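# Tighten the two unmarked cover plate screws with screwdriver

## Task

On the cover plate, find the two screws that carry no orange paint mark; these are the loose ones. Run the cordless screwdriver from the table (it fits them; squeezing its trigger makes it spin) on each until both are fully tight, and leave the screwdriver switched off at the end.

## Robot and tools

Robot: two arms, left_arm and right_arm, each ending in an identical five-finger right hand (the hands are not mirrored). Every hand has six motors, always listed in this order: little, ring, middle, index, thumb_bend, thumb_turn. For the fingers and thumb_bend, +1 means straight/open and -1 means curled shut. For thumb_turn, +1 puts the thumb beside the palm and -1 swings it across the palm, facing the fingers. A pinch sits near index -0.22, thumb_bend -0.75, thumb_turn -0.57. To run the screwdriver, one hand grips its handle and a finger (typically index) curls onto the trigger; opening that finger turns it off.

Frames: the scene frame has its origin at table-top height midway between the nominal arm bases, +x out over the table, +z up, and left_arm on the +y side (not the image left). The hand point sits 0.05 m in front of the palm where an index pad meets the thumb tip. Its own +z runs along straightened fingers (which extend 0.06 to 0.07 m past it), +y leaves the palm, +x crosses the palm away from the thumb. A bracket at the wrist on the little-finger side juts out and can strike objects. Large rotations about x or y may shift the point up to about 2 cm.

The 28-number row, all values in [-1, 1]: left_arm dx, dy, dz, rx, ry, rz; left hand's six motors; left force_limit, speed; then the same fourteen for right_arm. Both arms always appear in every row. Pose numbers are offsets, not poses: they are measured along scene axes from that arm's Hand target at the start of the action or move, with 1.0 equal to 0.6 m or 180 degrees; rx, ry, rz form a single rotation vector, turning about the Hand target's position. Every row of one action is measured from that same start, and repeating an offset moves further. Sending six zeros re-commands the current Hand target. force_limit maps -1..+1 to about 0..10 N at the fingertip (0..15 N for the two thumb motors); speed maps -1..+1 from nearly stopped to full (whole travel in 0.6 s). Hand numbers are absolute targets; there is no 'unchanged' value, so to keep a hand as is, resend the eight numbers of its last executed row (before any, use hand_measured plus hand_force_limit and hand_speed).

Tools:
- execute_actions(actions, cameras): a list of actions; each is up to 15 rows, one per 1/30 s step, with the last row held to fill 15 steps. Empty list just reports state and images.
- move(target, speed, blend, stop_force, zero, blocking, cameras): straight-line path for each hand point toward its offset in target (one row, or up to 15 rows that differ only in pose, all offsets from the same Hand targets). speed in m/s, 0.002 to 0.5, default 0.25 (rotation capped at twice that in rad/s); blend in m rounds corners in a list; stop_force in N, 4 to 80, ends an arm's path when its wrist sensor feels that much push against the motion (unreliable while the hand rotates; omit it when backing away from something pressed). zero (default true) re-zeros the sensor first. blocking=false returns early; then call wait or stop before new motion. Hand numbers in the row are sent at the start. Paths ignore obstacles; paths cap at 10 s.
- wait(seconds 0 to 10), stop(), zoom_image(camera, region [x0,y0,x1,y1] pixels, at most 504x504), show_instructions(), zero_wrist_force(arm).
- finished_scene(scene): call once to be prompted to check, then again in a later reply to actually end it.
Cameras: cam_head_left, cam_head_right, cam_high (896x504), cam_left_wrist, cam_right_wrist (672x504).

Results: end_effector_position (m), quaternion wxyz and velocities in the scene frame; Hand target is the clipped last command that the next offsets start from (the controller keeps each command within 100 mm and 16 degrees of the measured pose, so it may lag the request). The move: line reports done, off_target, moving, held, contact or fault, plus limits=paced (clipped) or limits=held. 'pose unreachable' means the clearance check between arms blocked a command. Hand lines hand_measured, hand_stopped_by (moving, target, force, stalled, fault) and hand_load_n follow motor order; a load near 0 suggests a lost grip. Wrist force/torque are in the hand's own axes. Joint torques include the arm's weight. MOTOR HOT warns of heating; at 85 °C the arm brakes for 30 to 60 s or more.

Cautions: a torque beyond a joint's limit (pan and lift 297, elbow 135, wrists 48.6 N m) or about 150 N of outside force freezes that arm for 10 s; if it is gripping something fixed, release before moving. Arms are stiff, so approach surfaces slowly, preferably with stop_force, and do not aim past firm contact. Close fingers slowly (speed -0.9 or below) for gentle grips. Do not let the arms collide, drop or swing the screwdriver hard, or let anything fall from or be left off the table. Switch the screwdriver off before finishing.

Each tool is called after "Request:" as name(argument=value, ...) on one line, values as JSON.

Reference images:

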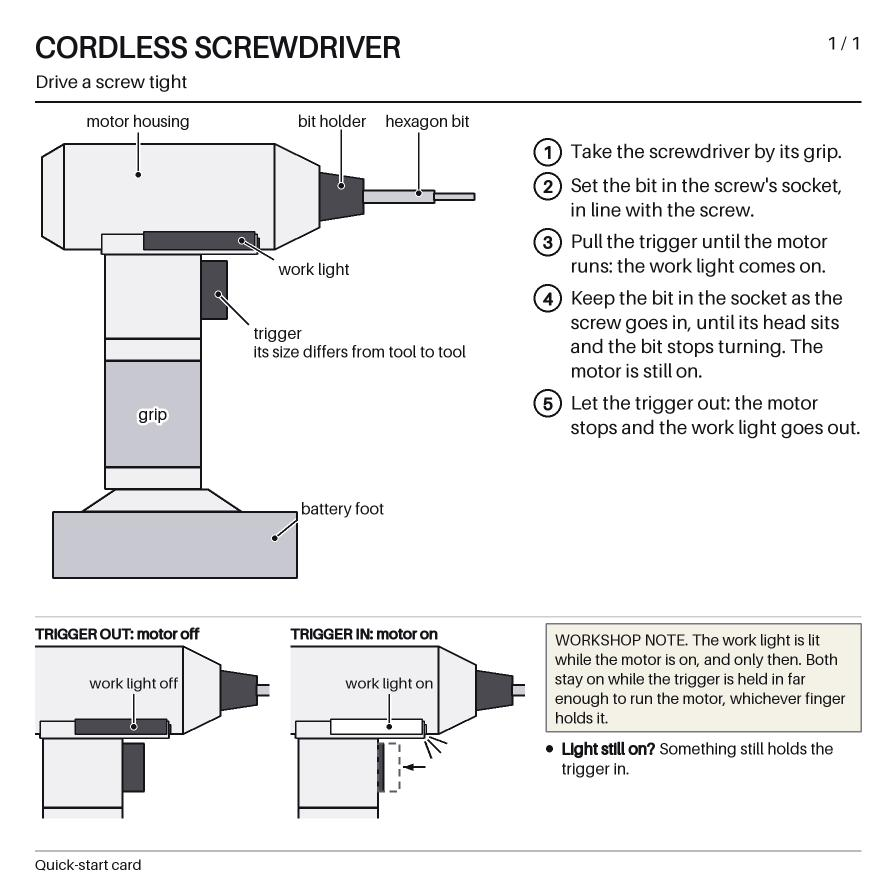

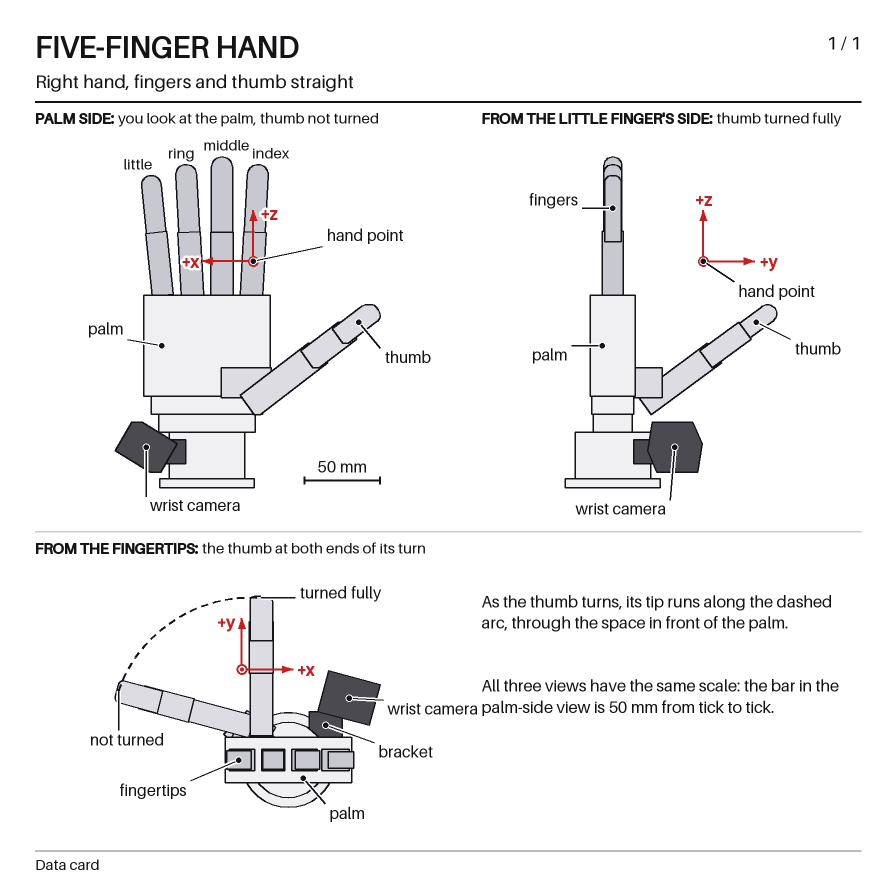

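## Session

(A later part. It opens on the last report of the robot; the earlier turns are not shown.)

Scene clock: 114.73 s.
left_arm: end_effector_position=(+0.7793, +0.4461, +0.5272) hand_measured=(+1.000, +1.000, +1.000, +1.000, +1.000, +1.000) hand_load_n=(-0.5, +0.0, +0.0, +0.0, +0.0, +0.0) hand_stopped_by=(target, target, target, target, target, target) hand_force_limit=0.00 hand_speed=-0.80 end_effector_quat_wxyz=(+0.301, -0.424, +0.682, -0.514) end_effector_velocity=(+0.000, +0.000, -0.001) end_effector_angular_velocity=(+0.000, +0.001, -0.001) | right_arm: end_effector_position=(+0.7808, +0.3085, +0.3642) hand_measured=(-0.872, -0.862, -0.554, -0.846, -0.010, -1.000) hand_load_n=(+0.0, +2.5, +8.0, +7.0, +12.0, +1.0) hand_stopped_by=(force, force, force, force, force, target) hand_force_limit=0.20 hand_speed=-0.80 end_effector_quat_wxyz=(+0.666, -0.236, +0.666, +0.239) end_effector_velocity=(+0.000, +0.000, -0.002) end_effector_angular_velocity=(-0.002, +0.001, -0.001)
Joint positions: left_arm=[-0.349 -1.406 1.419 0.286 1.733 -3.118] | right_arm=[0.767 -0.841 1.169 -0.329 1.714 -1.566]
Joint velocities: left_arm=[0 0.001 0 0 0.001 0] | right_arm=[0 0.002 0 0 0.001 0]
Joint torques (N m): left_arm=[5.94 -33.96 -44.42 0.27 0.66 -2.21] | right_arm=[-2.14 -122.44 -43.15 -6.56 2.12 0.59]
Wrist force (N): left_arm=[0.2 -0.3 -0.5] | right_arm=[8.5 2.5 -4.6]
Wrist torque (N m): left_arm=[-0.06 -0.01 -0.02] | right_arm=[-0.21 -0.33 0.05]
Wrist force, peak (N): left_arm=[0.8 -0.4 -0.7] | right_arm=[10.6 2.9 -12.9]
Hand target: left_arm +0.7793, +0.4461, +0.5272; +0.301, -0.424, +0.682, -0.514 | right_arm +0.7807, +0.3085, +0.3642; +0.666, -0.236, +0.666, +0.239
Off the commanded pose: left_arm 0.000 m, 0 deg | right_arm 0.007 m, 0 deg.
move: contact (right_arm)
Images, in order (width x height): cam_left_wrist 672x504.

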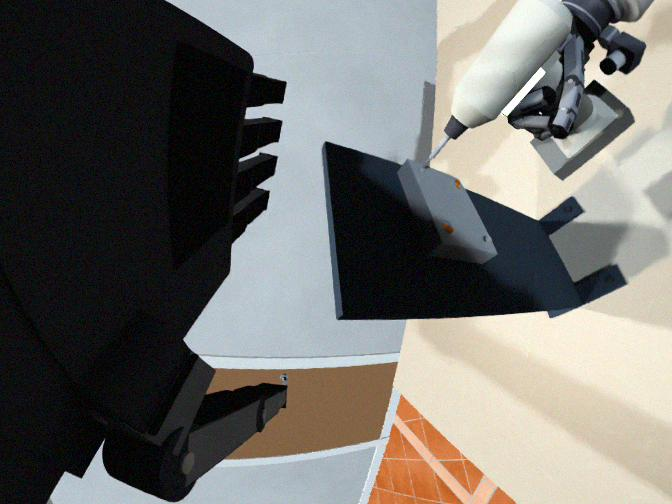

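Request:
move(target=[0,0,0,0,0,0,1,1,1,1,1,1,0,-0.8,0.0108,0.00784,0,0,0,0,-0.97,-0.97,-0.97,-0.97,-0.97,-1,0.2,-0.8], speed=0.005, stop_force=10, cameras=["cam_left_wrist","cam_right_wrist"])

Request:
zoom_image(camera="cam_left_wrist", region=[400, 140, 450, 190])

Request:
zoom_image(camera="cam_left_wrist", region=[385, 130, 515, 280])

Scene clock: 115.77 s.
left_arm: end_effector_position=(+0.7793, +0.4461, +0.5272) hand_measured=(+1.000, +1.000, +1.000, +1.000, +1.000, +1.000) hand_load_n=(+0.0, +0.0, +0.0, -0.5, +0.0, +0.0) hand_stopped_by=(target, target, target, target, target, target) hand_force_limit=0.00 hand_speed=-0.80 end_effector_quat_wxyz=(+0.301, -0.424, +0.682, -0.514) end_effector_velocity=(+0.000, +0.000, +0.001) end_effector_angular_velocity=(-0.001, -0.001, +0.000) | right_arm: end_effector_position=(+0.7810, +0.3087, +0.3642) hand_measured=(-0.872, -0.862, -0.554, -0.846, -0.010, -1.000) hand_load_n=(+0.0, +2.5, +6.5, +6.0, +12.5, +1.0) hand_stopped_by=(force, force, force, force, force, target) hand_force_limit=0.20 hand_speed=-0.80 end_effector_quat_wxyz=(+0.666, -0.236, +0.666, +0.239) end_effector_velocity=(+0.000, +0.000, +0.001) end_effector_angular_velocity=(+0.001, -0.001, +0.000)
Joint positions: left_arm=[-0.349 -1.406 1.419 0.286 1.733 -3.118] | right_arm=[0.767 -0.84 1.168 -0.329 1.714 -1.566]
Joint velocities: left_arm=[0 -0.001 0 -0.001 0 0] | right_arm=[0 -0.001 0 -0.001 0 0]
Joint torques (N m): left_arm=[4.32 -39.4 -44.27 0.22 0.97 -2.28] | right_arm=[-13.88 -121.2 -47.41 -6.95 2.8 0.58]
Wrist force (N): left_arm=[0.4 -0.2 -1.0] | right_arm=[10.0 3.4 -8.1]
Wrist torque (N m): left_arm=[-0.02 0.00 -0.02] | right_arm=[0.05 -0.36 0.14]
Wrist force, peak (N): left_arm=[0.4 -0.2 -1.0] | right_arm=[12.0 3.3 -16.7]
Hand target: left_arm +0.7793, +0.4461, +0.5272; +0.301, -0.424, +0.682, -0.514 | right_arm +0.7810, +0.3087, +0.3642; +0.666, -0.236, +0.666, +0.239
Off the commanded pose: left_arm 0.000 m, 0 deg | right_arm 0.008 m, 0 deg.
move: contact (right_arm)
Images, in order (width x height): cam_left_wrist 672x504, cam_right_wrist 672x504.

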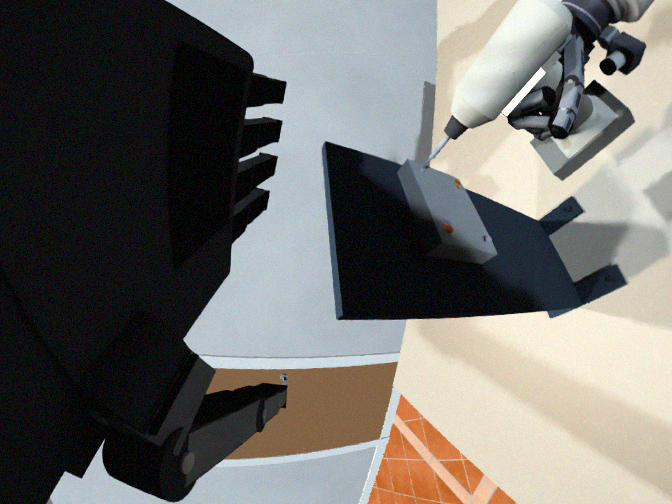

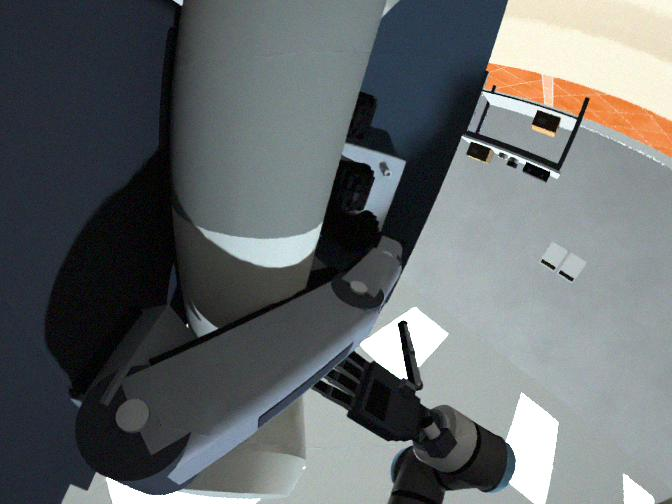

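Scaled by 10.080 from the camera's 672x504 image, which has a finer 960x720 frame.

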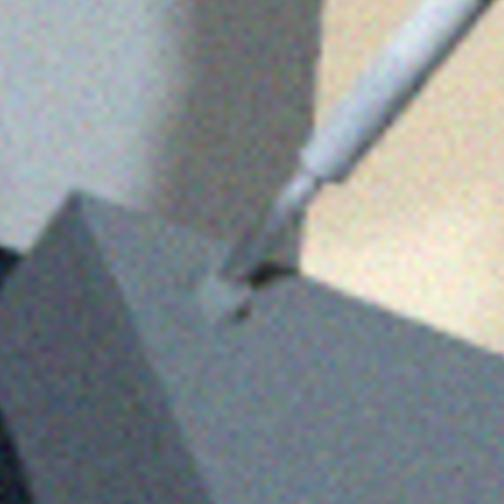

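Scaled by 3.360 from the camera's 672x504 image, which has a finer 960x720 frame.

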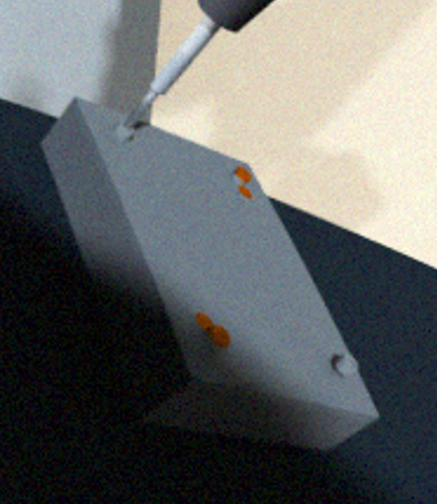

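Request:
wait(seconds=1, cameras=["cam_left_wrist"])

Request:
zoom_image(camera="cam_left_wrist", region=[412, 154, 436, 178])

Request:
move(target=[0,0,0,0,0,0,1,1,1,1,1,1,0,-0.8,0.0108,0.00784,0,0,0,0,-0.97,-0.97,-0.97,-0.97,-0.97,-1,0.2,-0.8], speed=0.005, stop_force=6, cameras=["cam_left_wrist"])

Request:
zoom_image(camera="cam_left_wrist", region=[412, 154, 436, 178])

Scene clock: 116.97 s.
left_arm: end_effector_position=(+0.7793, +0.4461, +0.5272) hand_measured=(+1.000, +1.000, +1.000, +1.000, +1.000, +1.000) hand_load_n=(+0.0, +0.0, +0.0, -0.5, +0.0, +0.0) hand_stopped_by=(target, target, target, target, target, target) hand_force_limit=0.00 hand_speed=-0.80 end_effector_quat_wxyz=(+0.301, -0.424, +0.682, -0.514) end_effector_velocity=(+0.000, -0.001, +0.000) end_effector_angular_velocity=(+0.000, +0.000, +0.000) | right_arm: end_effector_position=(+0.7810, +0.3087, +0.3642) hand_measured=(-0.872, -0.862, -0.554, -0.846, -0.010, -1.000) hand_load_n=(+0.0, +2.0, +6.5, +6.0, +12.5, +1.0) hand_stopped_by=(force, force, force, force, force, target) hand_force_limit=0.20 hand_speed=-0.80 end_effector_quat_wxyz=(+0.666, -0.236, +0.666, +0.239) end_effector_velocity=(+0.000, +0.000, +0.000) end_effector_angular_velocity=(+0.000, +0.000, +0.000)
Joint positions: left_arm=[-0.349 -1.406 1.419 0.286 1.733 -3.118] | right_arm=[0.767 -0.84 1.168 -0.329 1.714 -1.566]
Joint velocities: left_arm=[-0.001 0 0 0 -0.001 -0.001] | right_arm=[0 0.001 0 -0.001 0 0]
Joint torques (N m): left_arm=[6.93 -37.81 -44.02 0.59 0.72 -2.23] | right_arm=[-8.35 -119.3 -54.29 -4.8 2.95 0.63]
Wrist force (N): left_arm=[0.3 -0.3 -0.4] | right_arm=[10.7 3.4 -10.8]
Wrist torque (N m): left_arm=[-0.07 -0.02 -0.01] | right_arm=[0.16 -0.39 0.17]
Wrist force, peak (N): left_arm=[0.3 -0.2 -1.1] | right_arm=[11.8 3.1 -13.7]
Hand target: left_arm +0.7793, +0.4461, +0.5272; +0.301, -0.424, +0.682, -0.514 | right_arm +0.7810, +0.3087, +0.3642; +0.666, -0.236, +0.666, +0.239
Off the commanded pose: left_arm 0.000 m, 0 deg | right_arm 0.008 m, 0 deg.
wait: 1.00 s; at rest from the start
Images, in order (width x height): cam_left_wrist 672x504.

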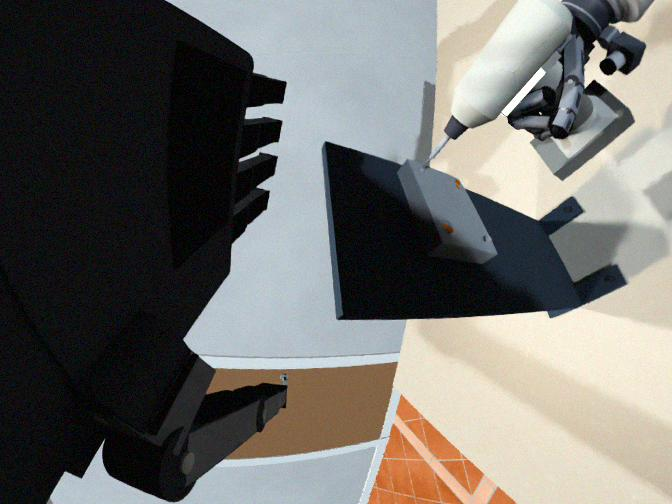

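Scaled by 21.000 from the camera's 672x504 image, which has a finer 960x720 frame.

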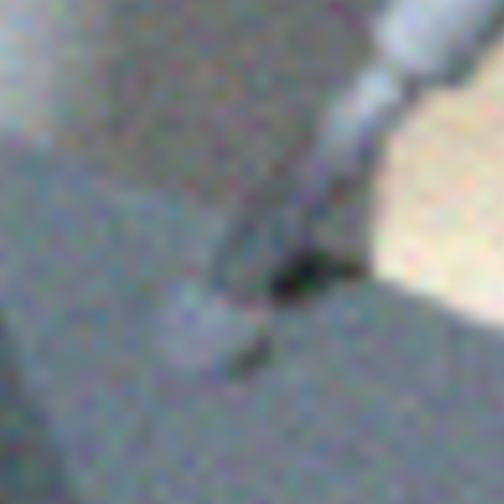

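Scene clock: 117.80 s.
left_arm: end_effector_position=(+0.7793, +0.4461, +0.5272) hand_measured=(+1.000, +1.000, +1.000, +1.000, +1.000, +1.000) hand_load_n=(+0.0, +0.0, +0.0, +0.0, +0.0, +0.0) hand_stopped_by=(target, target, target, target, target, target) hand_force_limit=0.00 hand_speed=-0.80 end_effector_quat_wxyz=(+0.301, -0.424, +0.682, -0.514) end_effector_velocity=(+0.000, +0.000, -0.001) end_effector_angular_velocity=(+0.002, +0.001, +0.000) | right_arm: end_effector_position=(+0.7811, +0.3088, +0.3642) hand_measured=(-0.872, -0.862, -0.554, -0.846, -0.010, -1.000) hand_load_n=(+0.0, +2.0, +5.5, +6.0, +12.5, +1.5) hand_stopped_by=(force, force, force, force, force, target) hand_force_limit=0.20 hand_speed=-0.80 end_effector_quat_wxyz=(+0.666, -0.236, +0.666, +0.239) end_effector_velocity=(+0.000, +0.000, +0.001) end_effector_angular_velocity=(+0.001, -0.001, +0.000)
Joint positions: left_arm=[-0.349 -1.406 1.419 0.286 1.733 -3.118] | right_arm=[0.767 -0.84 1.168 -0.328 1.714 -1.566]
Joint velocities: left_arm=[-0.001 0.001 0 0.001 -0.001 0.001] | right_arm=[0 -0.001 0 0 0 0]
Joint torques (N m): left_arm=[3.42 -39.59 -43.86 -0.13 0.47 -2.27] | right_arm=[-11.75 -116.99 -52.37 -6.88 1.71 0.68]
Wrist force (N): left_arm=[0.5 -0.2 -0.6] | right_arm=[11.3 2.8 -12.7]
Wrist torque (N m): left_arm=[-0.05 -0.05 0.01] | right_arm=[0.14 -0.24 0.15]
Wrist force, peak (N): left_arm=[0.6 -0.5 -0.5] | right_arm=[13.4 4.5 -20.7]
Hand target: left_arm +0.7793, +0.4461, +0.5272; +0.301, -0.424, +0.682, -0.514 | right_arm +0.7811, +0.3088, +0.3642; +0.666, -0.236, +0.666, +0.239
Off the commanded pose: left_arm 0.000 m, 0 deg | right_arm 0.008 m, 0 deg.
move: contact (right_arm)
Images, in order (width x height): cam_left_wrist 672x504.

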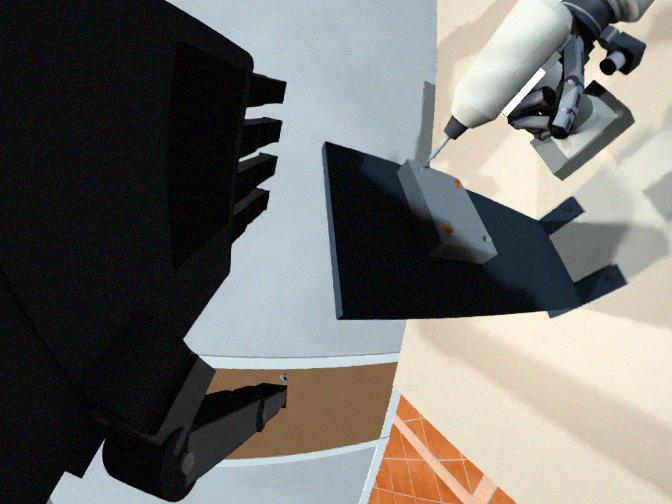

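Scaled by 21.000 from the camera's 672x504 image, which has a finer 960x720 frame.

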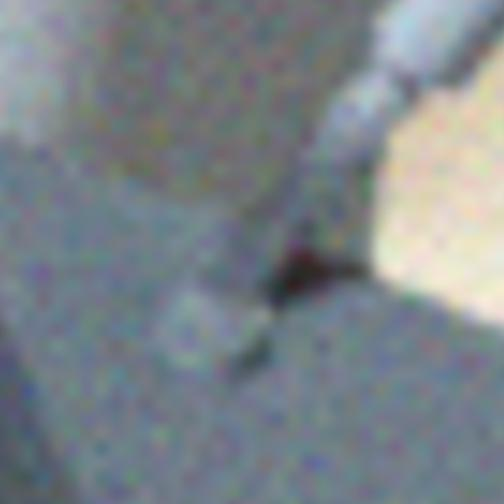

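Request:
move(target=[[0,0,0,0,0,0,1,1,1,1,1,1,0,-0.8,0,0,0,0,0,0,-0.97,-0.97,-0.97,-0.45,-0.97,-1,0.2,-0.6]], speed=0.02, cameras=["cam_left_wrist"])

Request:
zoom_image(camera="cam_left_wrist", region=[385, 130, 515, 280])

Scene clock: 119.23 s.
left_arm: end_effector_position=(+0.7793, +0.4461, +0.5272) hand_measured=(+1.000, +1.000, +1.000, +1.000, +1.000, +1.000) hand_load_n=(-0.5, +0.0, +0.0, +0.0, +0.0, +0.0) hand_stopped_by=(target, target, target, target, target, target) hand_force_limit=0.00 hand_speed=-0.80 end_effector_quat_wxyz=(+0.301, -0.424, +0.682, -0.514) end_effector_velocity=(+0.000, -0.001, +0.000) end_effector_angular_velocity=(+0.000, +0.000, -0.001) | right_arm: end_effector_position=(+0.7811, +0.3088, +0.3642) hand_measured=(-0.872, -0.862, -0.554, -0.450, -0.010, -1.000) hand_load_n=(+0.0, +2.0, +5.5, +0.0, +12.5, +1.5) hand_stopped_by=(force, force, force, target, force, target) hand_force_limit=0.20 hand_speed=-0.60 end_effector_quat_wxyz=(+0.666, -0.236, +0.666, +0.239) end_effector_velocity=(+0.000, +0.000, -0.001) end_effector_angular_velocity=(+0.000, +0.000, +0.000)
Joint positions: left_arm=[-0.349 -1.406 1.419 0.286 1.733 -3.118] | right_arm=[0.767 -0.84 1.168 -0.328 1.714 -1.566]
Joint velocities: left_arm=[-0.001 0 0 0 0 0] | right_arm=[0 0.001 0 -0.001 0 0]
Joint torques (N m): left_arm=[6.15 -37.47 -42.71 0.15 0.94 -2.27] | right_arm=[-10.48 -114.79 -54.8 -6.35 1.78 0.61]
Wrist force (N): left_arm=[0.2 -0.1 -0.6] | right_arm=[13.7 1.5 -19.7]
Wrist torque (N m): left_arm=[-0.02 0.01 -0.02] | right_arm=[0.62 -0.34 0.34]
Wrist force, peak (N): left_arm=[0.8 -0.7 -0.6] | right_arm=[13.9 1.6 -20.6]
Hand target: left_arm +0.7793, +0.4461, +0.5272; +0.301, -0.424, +0.682, -0.514 | right_arm +0.7811, +0.3088, +0.3642; +0.666, -0.236, +0.666, +0.239
Off the commanded pose: left_arm 0.000 m, 0 deg | right_arm 0.000 m, 0 deg.
move: done
Images, in order (width x height): cam_left_wrist 672x504.

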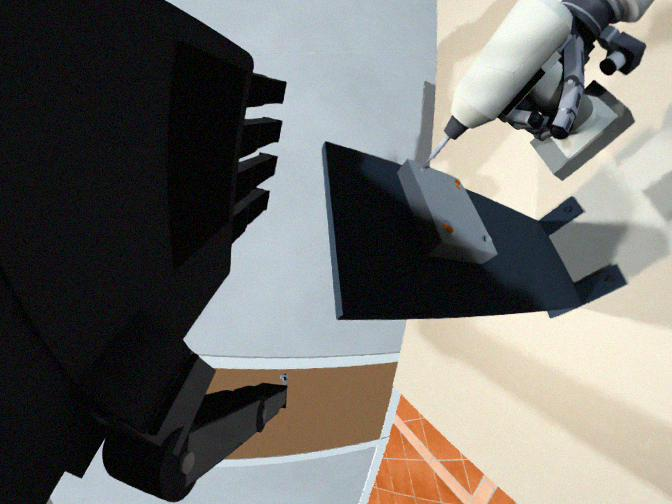

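Scaled by 3.360 from the camera's 672x504 image, which has a finer 960x720 frame.

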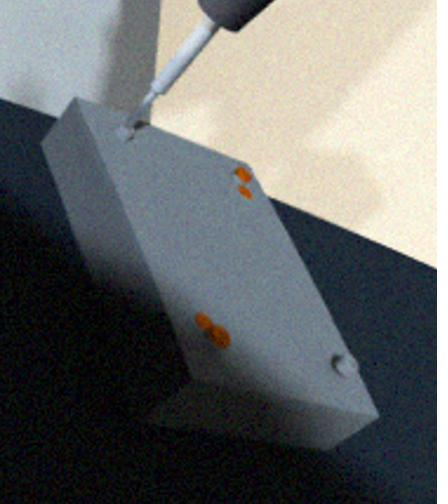

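Request:
move(target=[0,0,0,0,0,0,1,1,1,1,1,1,0,-0.8,-0.0337,-0.0245,0,0,0,0,-0.97,-0.97,-0.97,-0.45,-0.97,-1,0.2,-0.6], speed=0.03, cameras=["cam_left_wrist","cam_high"])

Request:
zoom_image(camera="cam_left_wrist", region=[400, 145, 450, 195])

Request:
zoom_image(camera="cam_left_wrist", region=[385, 130, 515, 280])

Request:
zoom_image(camera="cam_high", region=[400, 130, 520, 250])

Scene clock: 121.60 s.
left_arm: end_effector_position=(+0.7793, +0.4461, +0.5272) hand_measured=(+1.000, +1.000, +1.000, +1.000, +1.000, +1.000) hand_load_n=(+0.0, +0.0, +0.0, +0.0, +0.0, -0.5) hand_stopped_by=(target, target, target, target, target, target) hand_force_limit=0.00 hand_speed=-0.80 end_effector_quat_wxyz=(+0.301, -0.424, +0.682, -0.514) end_effector_velocity=(+0.000, +0.000, +0.000) end_effector_angular_velocity=(+0.001, +0.000, -0.001) | right_arm: end_effector_position=(+0.7608, +0.2941, +0.3643) hand_measured=(-0.872, -0.862, -0.554, -0.450, -0.010, -1.000) hand_load_n=(+1.0, +4.5, +7.0, +0.0, +11.0, +1.5) hand_stopped_by=(force, force, force, target, force, target) hand_force_limit=0.20 hand_speed=-0.60 end_effector_quat_wxyz=(+0.666, -0.236, +0.666, +0.239) end_effector_velocity=(+0.001, +0.001, +0.001) end_effector_angular_velocity=(+0.001, +0.000, +0.000)
Joint positions: left_arm=[-0.349 -1.406 1.419 0.286 1.733 -3.118] | right_arm=[0.773 -0.879 1.236 -0.358 1.719 -1.566]
Joint velocities: left_arm=[0 0 0 0 0 0.001] | right_arm=[0 0.001 -0.003 0.001 0 0]
Joint torques (N m): left_arm=[5.94 -36.35 -43.44 -0.34 0.73 -1.91] | right_arm=[4.02 -99.1 -55.04 -1.22 0.64 -0.22]
Wrist force (N): left_arm=[0.2 -0.5 -0.8] | right_arm=[8.2 0.5 -0.3]
Wrist torque (N m): left_arm=[-0.07 0.01 -0.03] | right_arm=[-0.08 -0.26 0.14]
Wrist force, peak (N): left_arm=[0.6 -0.6 -0.9] | right_arm=[13.4 1.6 -20.2]
Hand target: left_arm +0.7793, +0.4461, +0.5272; +0.301, -0.424, +0.682, -0.514 | right_arm +0.7608, +0.2941, +0.3642; +0.666, -0.236, +0.666, +0.239
Off the commanded pose: left_arm 0.000 m, 0 deg | right_arm 0.000 m, 0 deg.
move: done
Images, in order (width x height): cam_high 896x504, cam_left_wrist 672x504.

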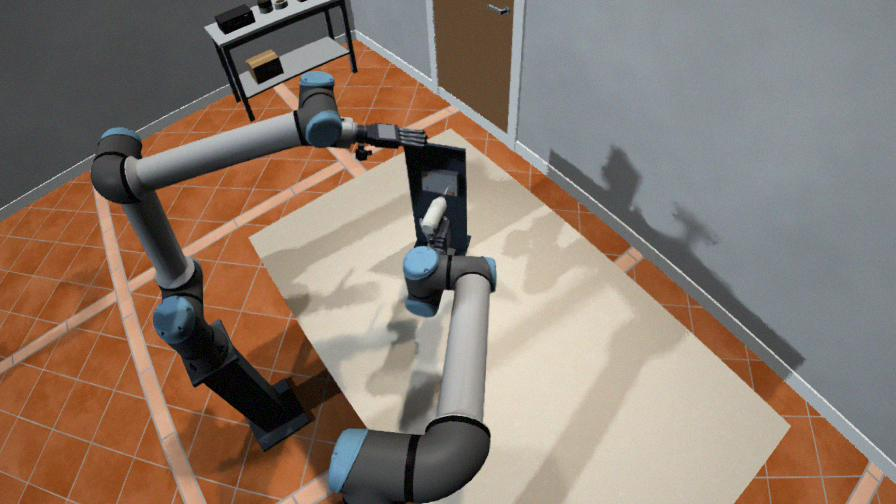

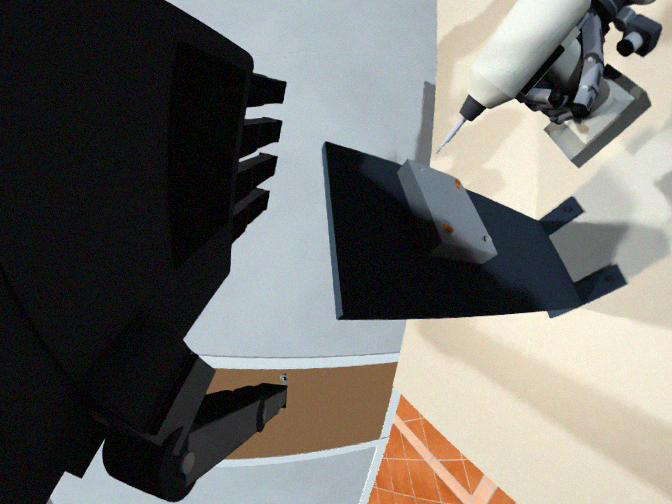

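Scaled by 10.080 from the camera's 672x504 image, which has a finer 960x720 frame.

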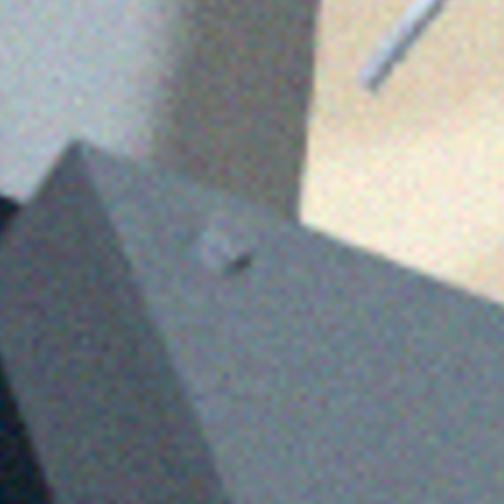

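Scaled by 3.360 from the camera's 672x504 image, which has a finer 960x720 frame.

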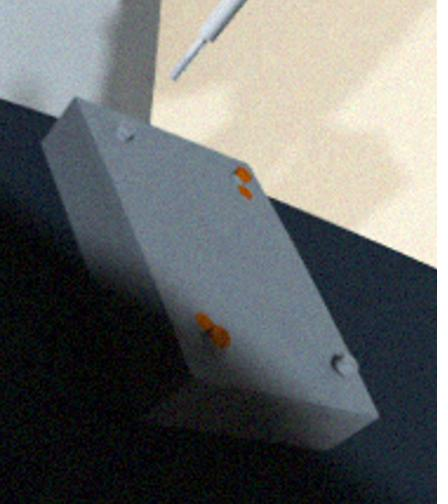

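Scaled by 4.200.

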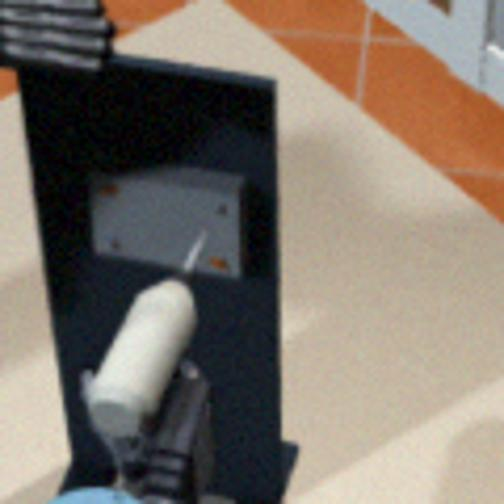

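Request:
zoom_image(camera="cam_left_wrist", region=[425, 205, 475, 255])

Request:
zoom_image(camera="cam_left_wrist", region=[435, 165, 485, 215])

Request:
zoom_image(camera="cam_left_wrist", region=[462, 215, 512, 265])

Request:
zoom_image(camera="cam_left_wrist", region=[411, 158, 431, 178])

Scaled by 10.080 from the camera's 672x504 image, which has a finer 960x720 frame.

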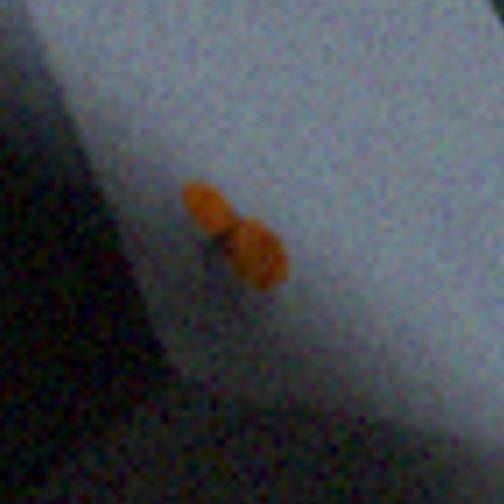

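Scaled by 10.080 from the camera's 672x504 image, which has a finer 960x720 frame.

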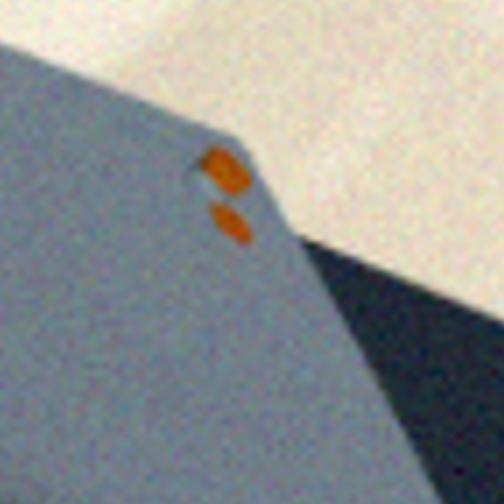

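Scaled by 10.080 from the camera's 672x504 image, which has a finer 960x720 frame.

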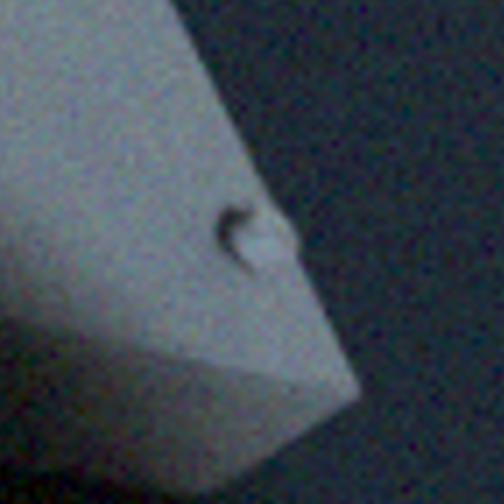

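Scaled by 25.200 from the camera's 672x504 image, which has a finer 960x720 frame.

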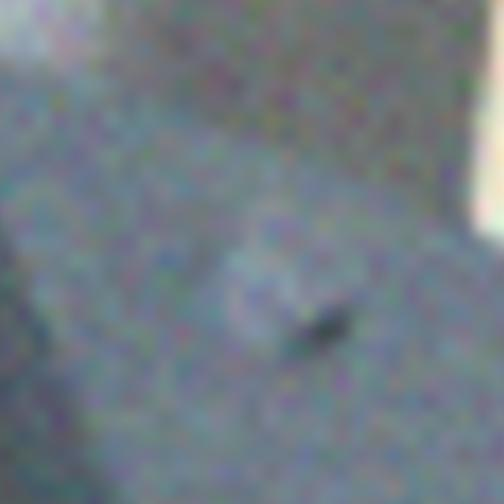

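Request:
move(target=[0,0,0,0,0,0,1,1,1,1,1,1,0,-0.8,-0.1058,0.1456,-0.09,0,0,0,-0.97,-0.97,-0.97,-0.97,-0.97,-1,0.2,-0.8], speed=0.08, cameras=["cam_left_wrist","cam_high"])

Request:
zoom_image(camera="cam_left_wrist", region=[440, 170, 540, 270])

Request:
zoom_image(camera="cam_high", region=[400, 150, 460, 210])

Scene clock: 124.10 s.
left_arm: end_effector_position=(+0.7793, +0.4461, +0.5272) hand_measured=(+1.000, +1.000, +1.000, +1.000, +1.000, +1.000) hand_load_n=(+0.0, +0.0, +0.0, +0.0, +0.0, -0.5) hand_stopped_by=(target, target, target, target, target, target) hand_force_limit=0.00 hand_speed=-0.80 end_effector_quat_wxyz=(+0.301, -0.424, +0.682, -0.514) end_effector_velocity=(+0.000, +0.000, +0.000) end_effector_angular_velocity=(+0.000, +0.001, +0.000) | right_arm: end_effector_position=(+0.6972, +0.3816, +0.3103) hand_measured=(-0.872, -0.862, -0.554, -0.846, -0.010, -1.000) hand_load_n=(+0.5, +3.5, +6.5, +7.5, +11.5, +2.0) hand_stopped_by=(force, force, force, force, force, target) hand_force_limit=0.20 hand_speed=-0.80 end_effector_quat_wxyz=(+0.666, -0.236, +0.666, +0.239) end_effector_velocity=(+0.002, -0.003, +0.001) end_effector_angular_velocity=(-0.001, +0.001, +0.001)
Joint positions: left_arm=[-0.349 -1.406 1.419 0.286 1.733 -3.118] | right_arm=[0.883 -0.768 1.139 -0.372 1.829 -1.567]
Joint velocities: left_arm=[0 0 0 0 0 0] | right_arm=[-0.004 -0.005 0.005 0 -0.005 0]
Joint torques (N m): left_arm=[8.06 -39.51 -42.42 -0.38 1.16 -1.97] | right_arm=[-19.74 -131.33 -38.68 -2.01 -1.53 -1.86]
Wrist force (N): left_arm=[0.3 -0.3 -0.5] | right_arm=[8.2 -0.3 -0.7]
Wrist torque (N m): left_arm=[-0.06 -0.02 -0.01] | right_arm=[-0.17 -0.26 0.12]
Wrist force, peak (N): left_arm=[0.5 -0.5 -1.0] | right_arm=[9.5 2.0 -0.6]
Hand target: left_arm +0.7793, +0.4461, +0.5272; +0.301, -0.424, +0.682, -0.514 | right_arm +0.6974, +0.3814, +0.3103; +0.666, -0.236, +0.666, +0.239
Off the commanded pose: left_arm 0.000 m, 0 deg | right_arm 0.000 m, 0 deg.
move: done
Images, in order (width x height): cam_high 896x504, cam_left_wrist 672x504.

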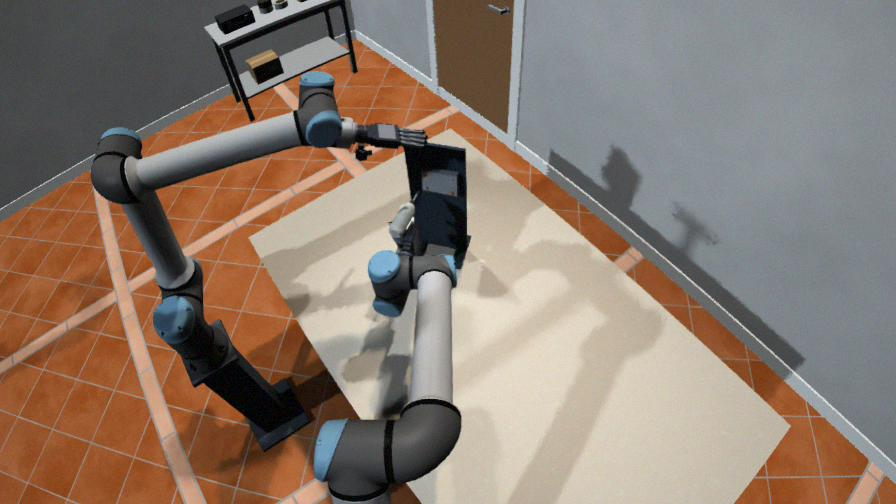

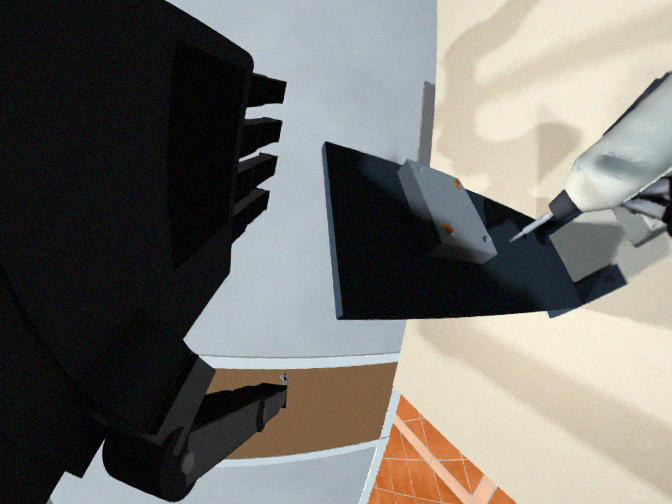

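Scaled by 5.040 from the camera's 672x504 image, which has a finer 960x720 frame.

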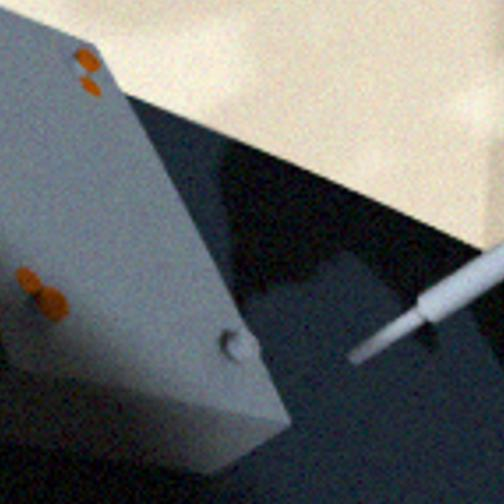

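Scaled by 8.400.

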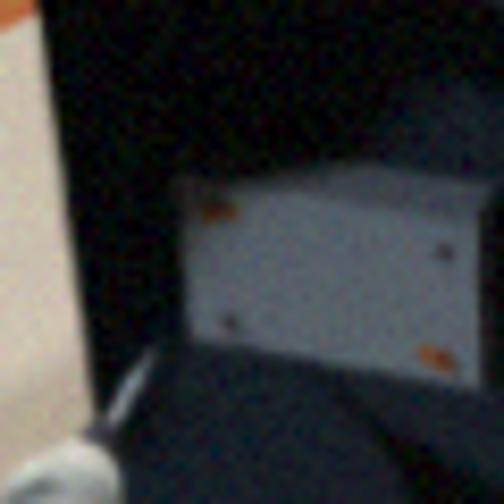

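Request:
move(target=[0,0,0,0,0,0,1,1,1,1,1,1,0,-0.8,0.02156,-0.02966,-0.015,0,0,0,-0.97,-0.97,-0.97,-0.97,-0.97,-1,0.2,-0.8], speed=0.05, cameras=["cam_left_wrist","cam_high"])

Request:
zoom_image(camera="cam_left_wrist", region=[440, 170, 540, 270])

Request:
zoom_image(camera="cam_high", region=[400, 150, 460, 210])

Scene clock: 125.87 s.
left_arm: end_effector_position=(+0.7793, +0.4461, +0.5272) hand_measured=(+1.000, +1.000, +1.000, +1.000, +1.000, +1.000) hand_load_n=(+0.0, -0.5, +0.0, +0.0, +0.0, -0.5) hand_stopped_by=(target, target, target, target, target, target) hand_force_limit=0.00 hand_speed=-0.80 end_effector_quat_wxyz=(+0.301, -0.424, +0.682, -0.514) end_effector_velocity=(+0.000, +0.000, -0.001) end_effector_angular_velocity=(+0.000, +0.002, +0.001) | right_arm: end_effector_position=(+0.7105, +0.3635, +0.3014) hand_measured=(-0.872, -0.862, -0.554, -0.846, -0.010, -1.000) hand_load_n=(+0.5, +3.0, +6.5, +7.5, +11.5, +2.0) hand_stopped_by=(force, force, force, force, force, target) hand_force_limit=0.20 hand_speed=-0.80 end_effector_quat_wxyz=(+0.666, -0.236, +0.666, +0.239) end_effector_velocity=(-0.002, +0.002, +0.004) end_effector_angular_velocity=(+0.001, +0.000, +0.001)
Joint positions: left_arm=[-0.349 -1.406 1.419 0.286 1.733 -3.118] | right_arm=[0.861 -0.779 1.176 -0.398 1.807 -1.567]
Joint velocities: left_arm=[0.001 0.001 0 0.001 0 0] | right_arm=[0.003 -0.001 -0.005 0.005 0.002 0]
Joint torques (N m): left_arm=[8.17 -36.81 -41.49 -0.46 0.94 -1.98] | right_arm=[7.47 -106.94 -52.08 -2.01 2.63 0.79]
Wrist force (N): left_arm=[0.1 -0.4 -0.6] | right_arm=[8.0 0.6 -0.6]
Wrist torque (N m): left_arm=[-0.07 0.01 -0.03] | right_arm=[-0.07 -0.22 0.14]
Wrist force, peak (N): left_arm=[0.6 -0.3 -1.0] | right_arm=[9.1 -1.0 -0.3]
Hand target: left_arm +0.7793, +0.4461, +0.5272; +0.301, -0.424, +0.682, -0.514 | right_arm +0.7103, +0.3636, +0.3013; +0.666, -0.236, +0.666, +0.239
Off the commanded pose: left_arm 0.000 m, 0 deg | right_arm 0.000 m, 0 deg.
move: done
Images, in order (width x height): cam_high 896x504, cam_left_wrist 672x504.

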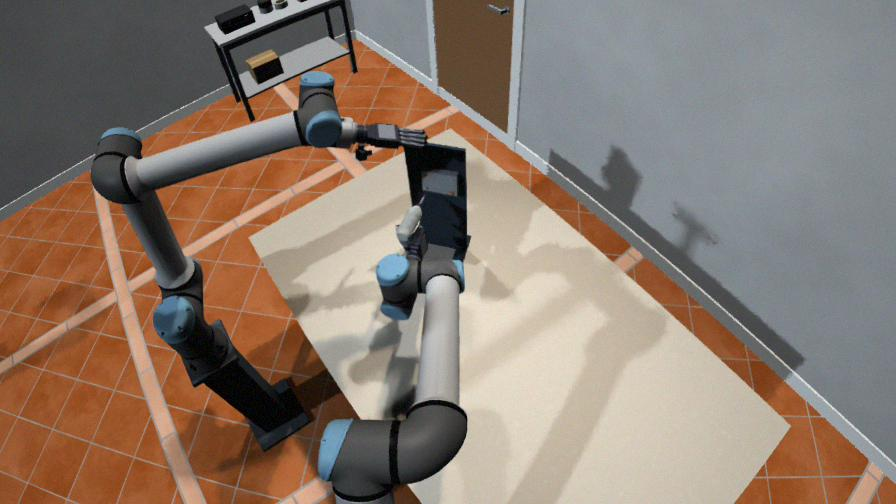

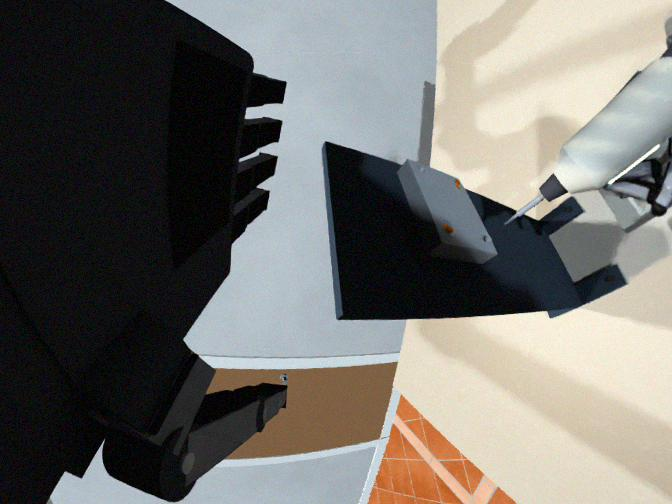

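Scaled by 5.040 from the camera's 672x504 image, which has a finer 960x720 frame.

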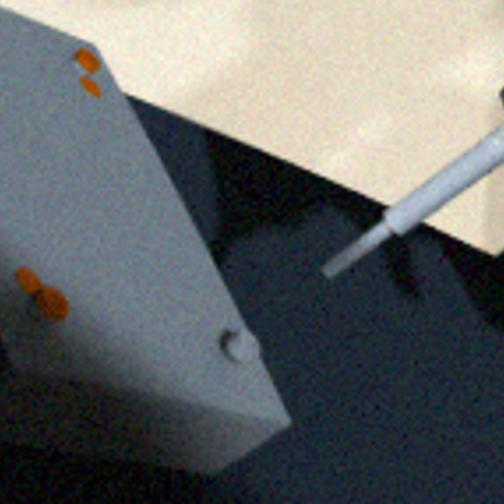

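Scaled by 8.400.

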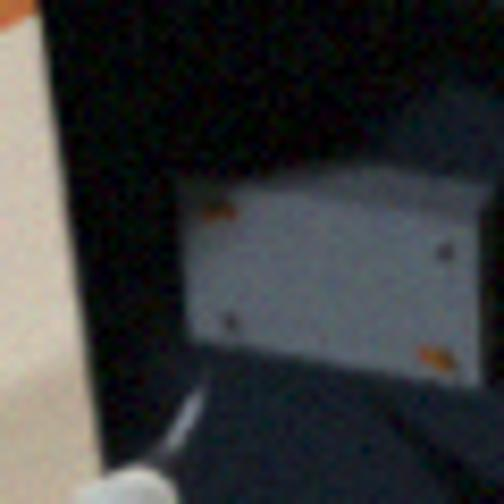

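Request:
move(target=[0,0,0,0,0,0,1,1,1,1,1,1,0,-0.8,0.02022,0.0147,0,0,0,0,-0.97,-0.97,-0.97,-0.97,-0.97,-1,0.2,-0.8], speed=0.03, stop_force=6, cameras=["cam_left_wrist","cam_high"])

Request:
zoom_image(camera="cam_left_wrist", region=[440, 170, 540, 270])

Request:
zoom_image(camera="cam_high", region=[400, 150, 460, 210])

Scene clock: 128.13 s.
left_arm: end_effector_position=(+0.7793, +0.4461, +0.5272) hand_measured=(+1.000, +1.000, +1.000, +1.000, +1.000, +1.000) hand_load_n=(+0.0, +0.0, +0.0, +0.0, +0.0, +0.0) hand_stopped_by=(target, target, target, target, target, target) hand_force_limit=0.00 hand_speed=-0.80 end_effector_quat_wxyz=(+0.301, -0.424, +0.682, -0.514) end_effector_velocity=(+0.001, +0.000, +0.000) end_effector_angular_velocity=(+0.000, -0.001, +0.000) | right_arm: end_effector_position=(+0.7224, +0.3725, +0.3013) hand_measured=(-0.872, -0.862, -0.554, -0.846, -0.010, -1.000) hand_load_n=(+0.5, +3.5, +6.5, +7.5, +11.5, +2.0) hand_stopped_by=(force, force, force, force, force, target) hand_force_limit=0.20 hand_speed=-0.80 end_effector_quat_wxyz=(+0.666, -0.236, +0.666, +0.239) end_effector_velocity=(+0.000, +0.000, -0.001) end_effector_angular_velocity=(+0.000, +0.000, +0.000)
Joint positions: left_arm=[-0.349 -1.406 1.419 0.286 1.733 -3.118] | right_arm=[0.857 -0.756 1.135 -0.379 1.803 -1.567]
Joint velocities: left_arm=[0 0 0 -0.001 0 0] | right_arm=[0 0.001 0 -0.001 0 0]
Joint torques (N m): left_arm=[3.61 -36.71 -41.33 -0.64 1.36 -1.71] | right_arm=[14.66 -127.67 -41.85 -6.04 1.31 1.24]
Wrist force (N): left_arm=[0.6 -0.5 -0.8] | right_arm=[8.1 -0.1 -0.8]
Wrist torque (N m): left_arm=[-0.08 -0.05 -0.01] | right_arm=[-0.14 -0.22 0.12]
Wrist force, peak (N): left_arm=[0.4 -0.7 -1.0] | right_arm=[8.7 0.1 -0.8]
Hand target: left_arm +0.7793, +0.4461, +0.5272; +0.301, -0.424, +0.682, -0.514 | right_arm +0.7224, +0.3725, +0.3013; +0.666, -0.236, +0.666, +0.239
Off the commanded pose: left_arm 0.000 m, 0 deg | right_arm 0.000 m, 0 deg.
move: done
Images, in order (width x height): cam_high 896x504, cam_left_wrist 672x504.

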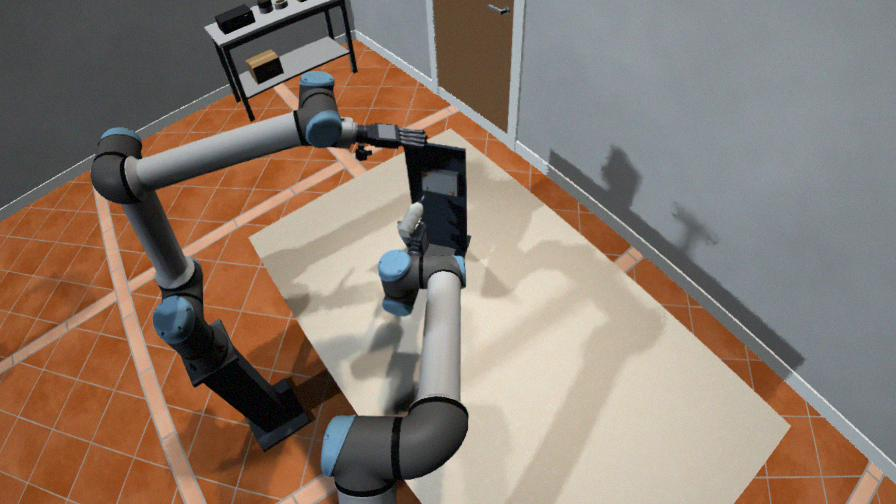

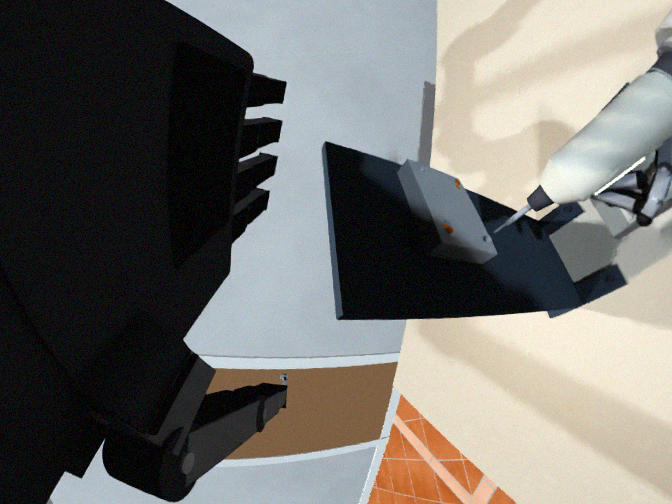

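Scaled by 5.040 from the camera's 672x504 image, which has a finer 960x720 frame.

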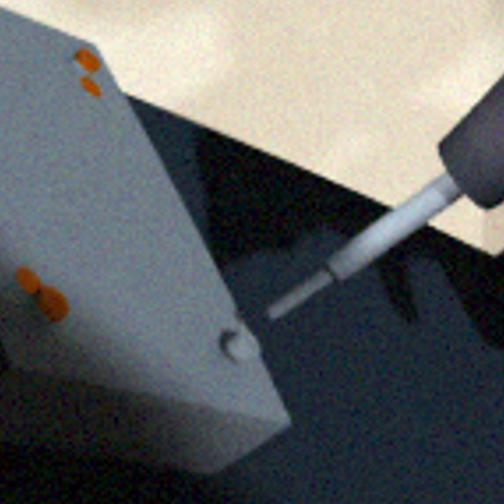

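Scaled by 8.400.

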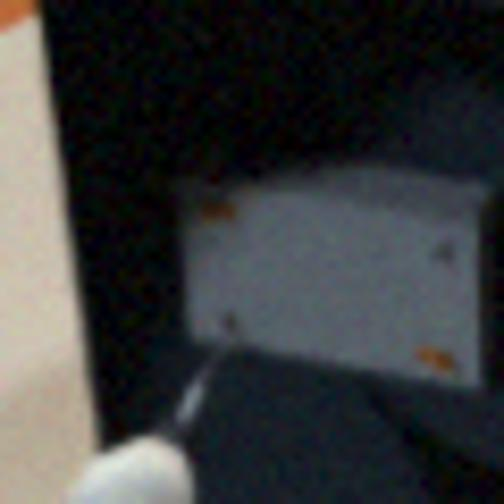

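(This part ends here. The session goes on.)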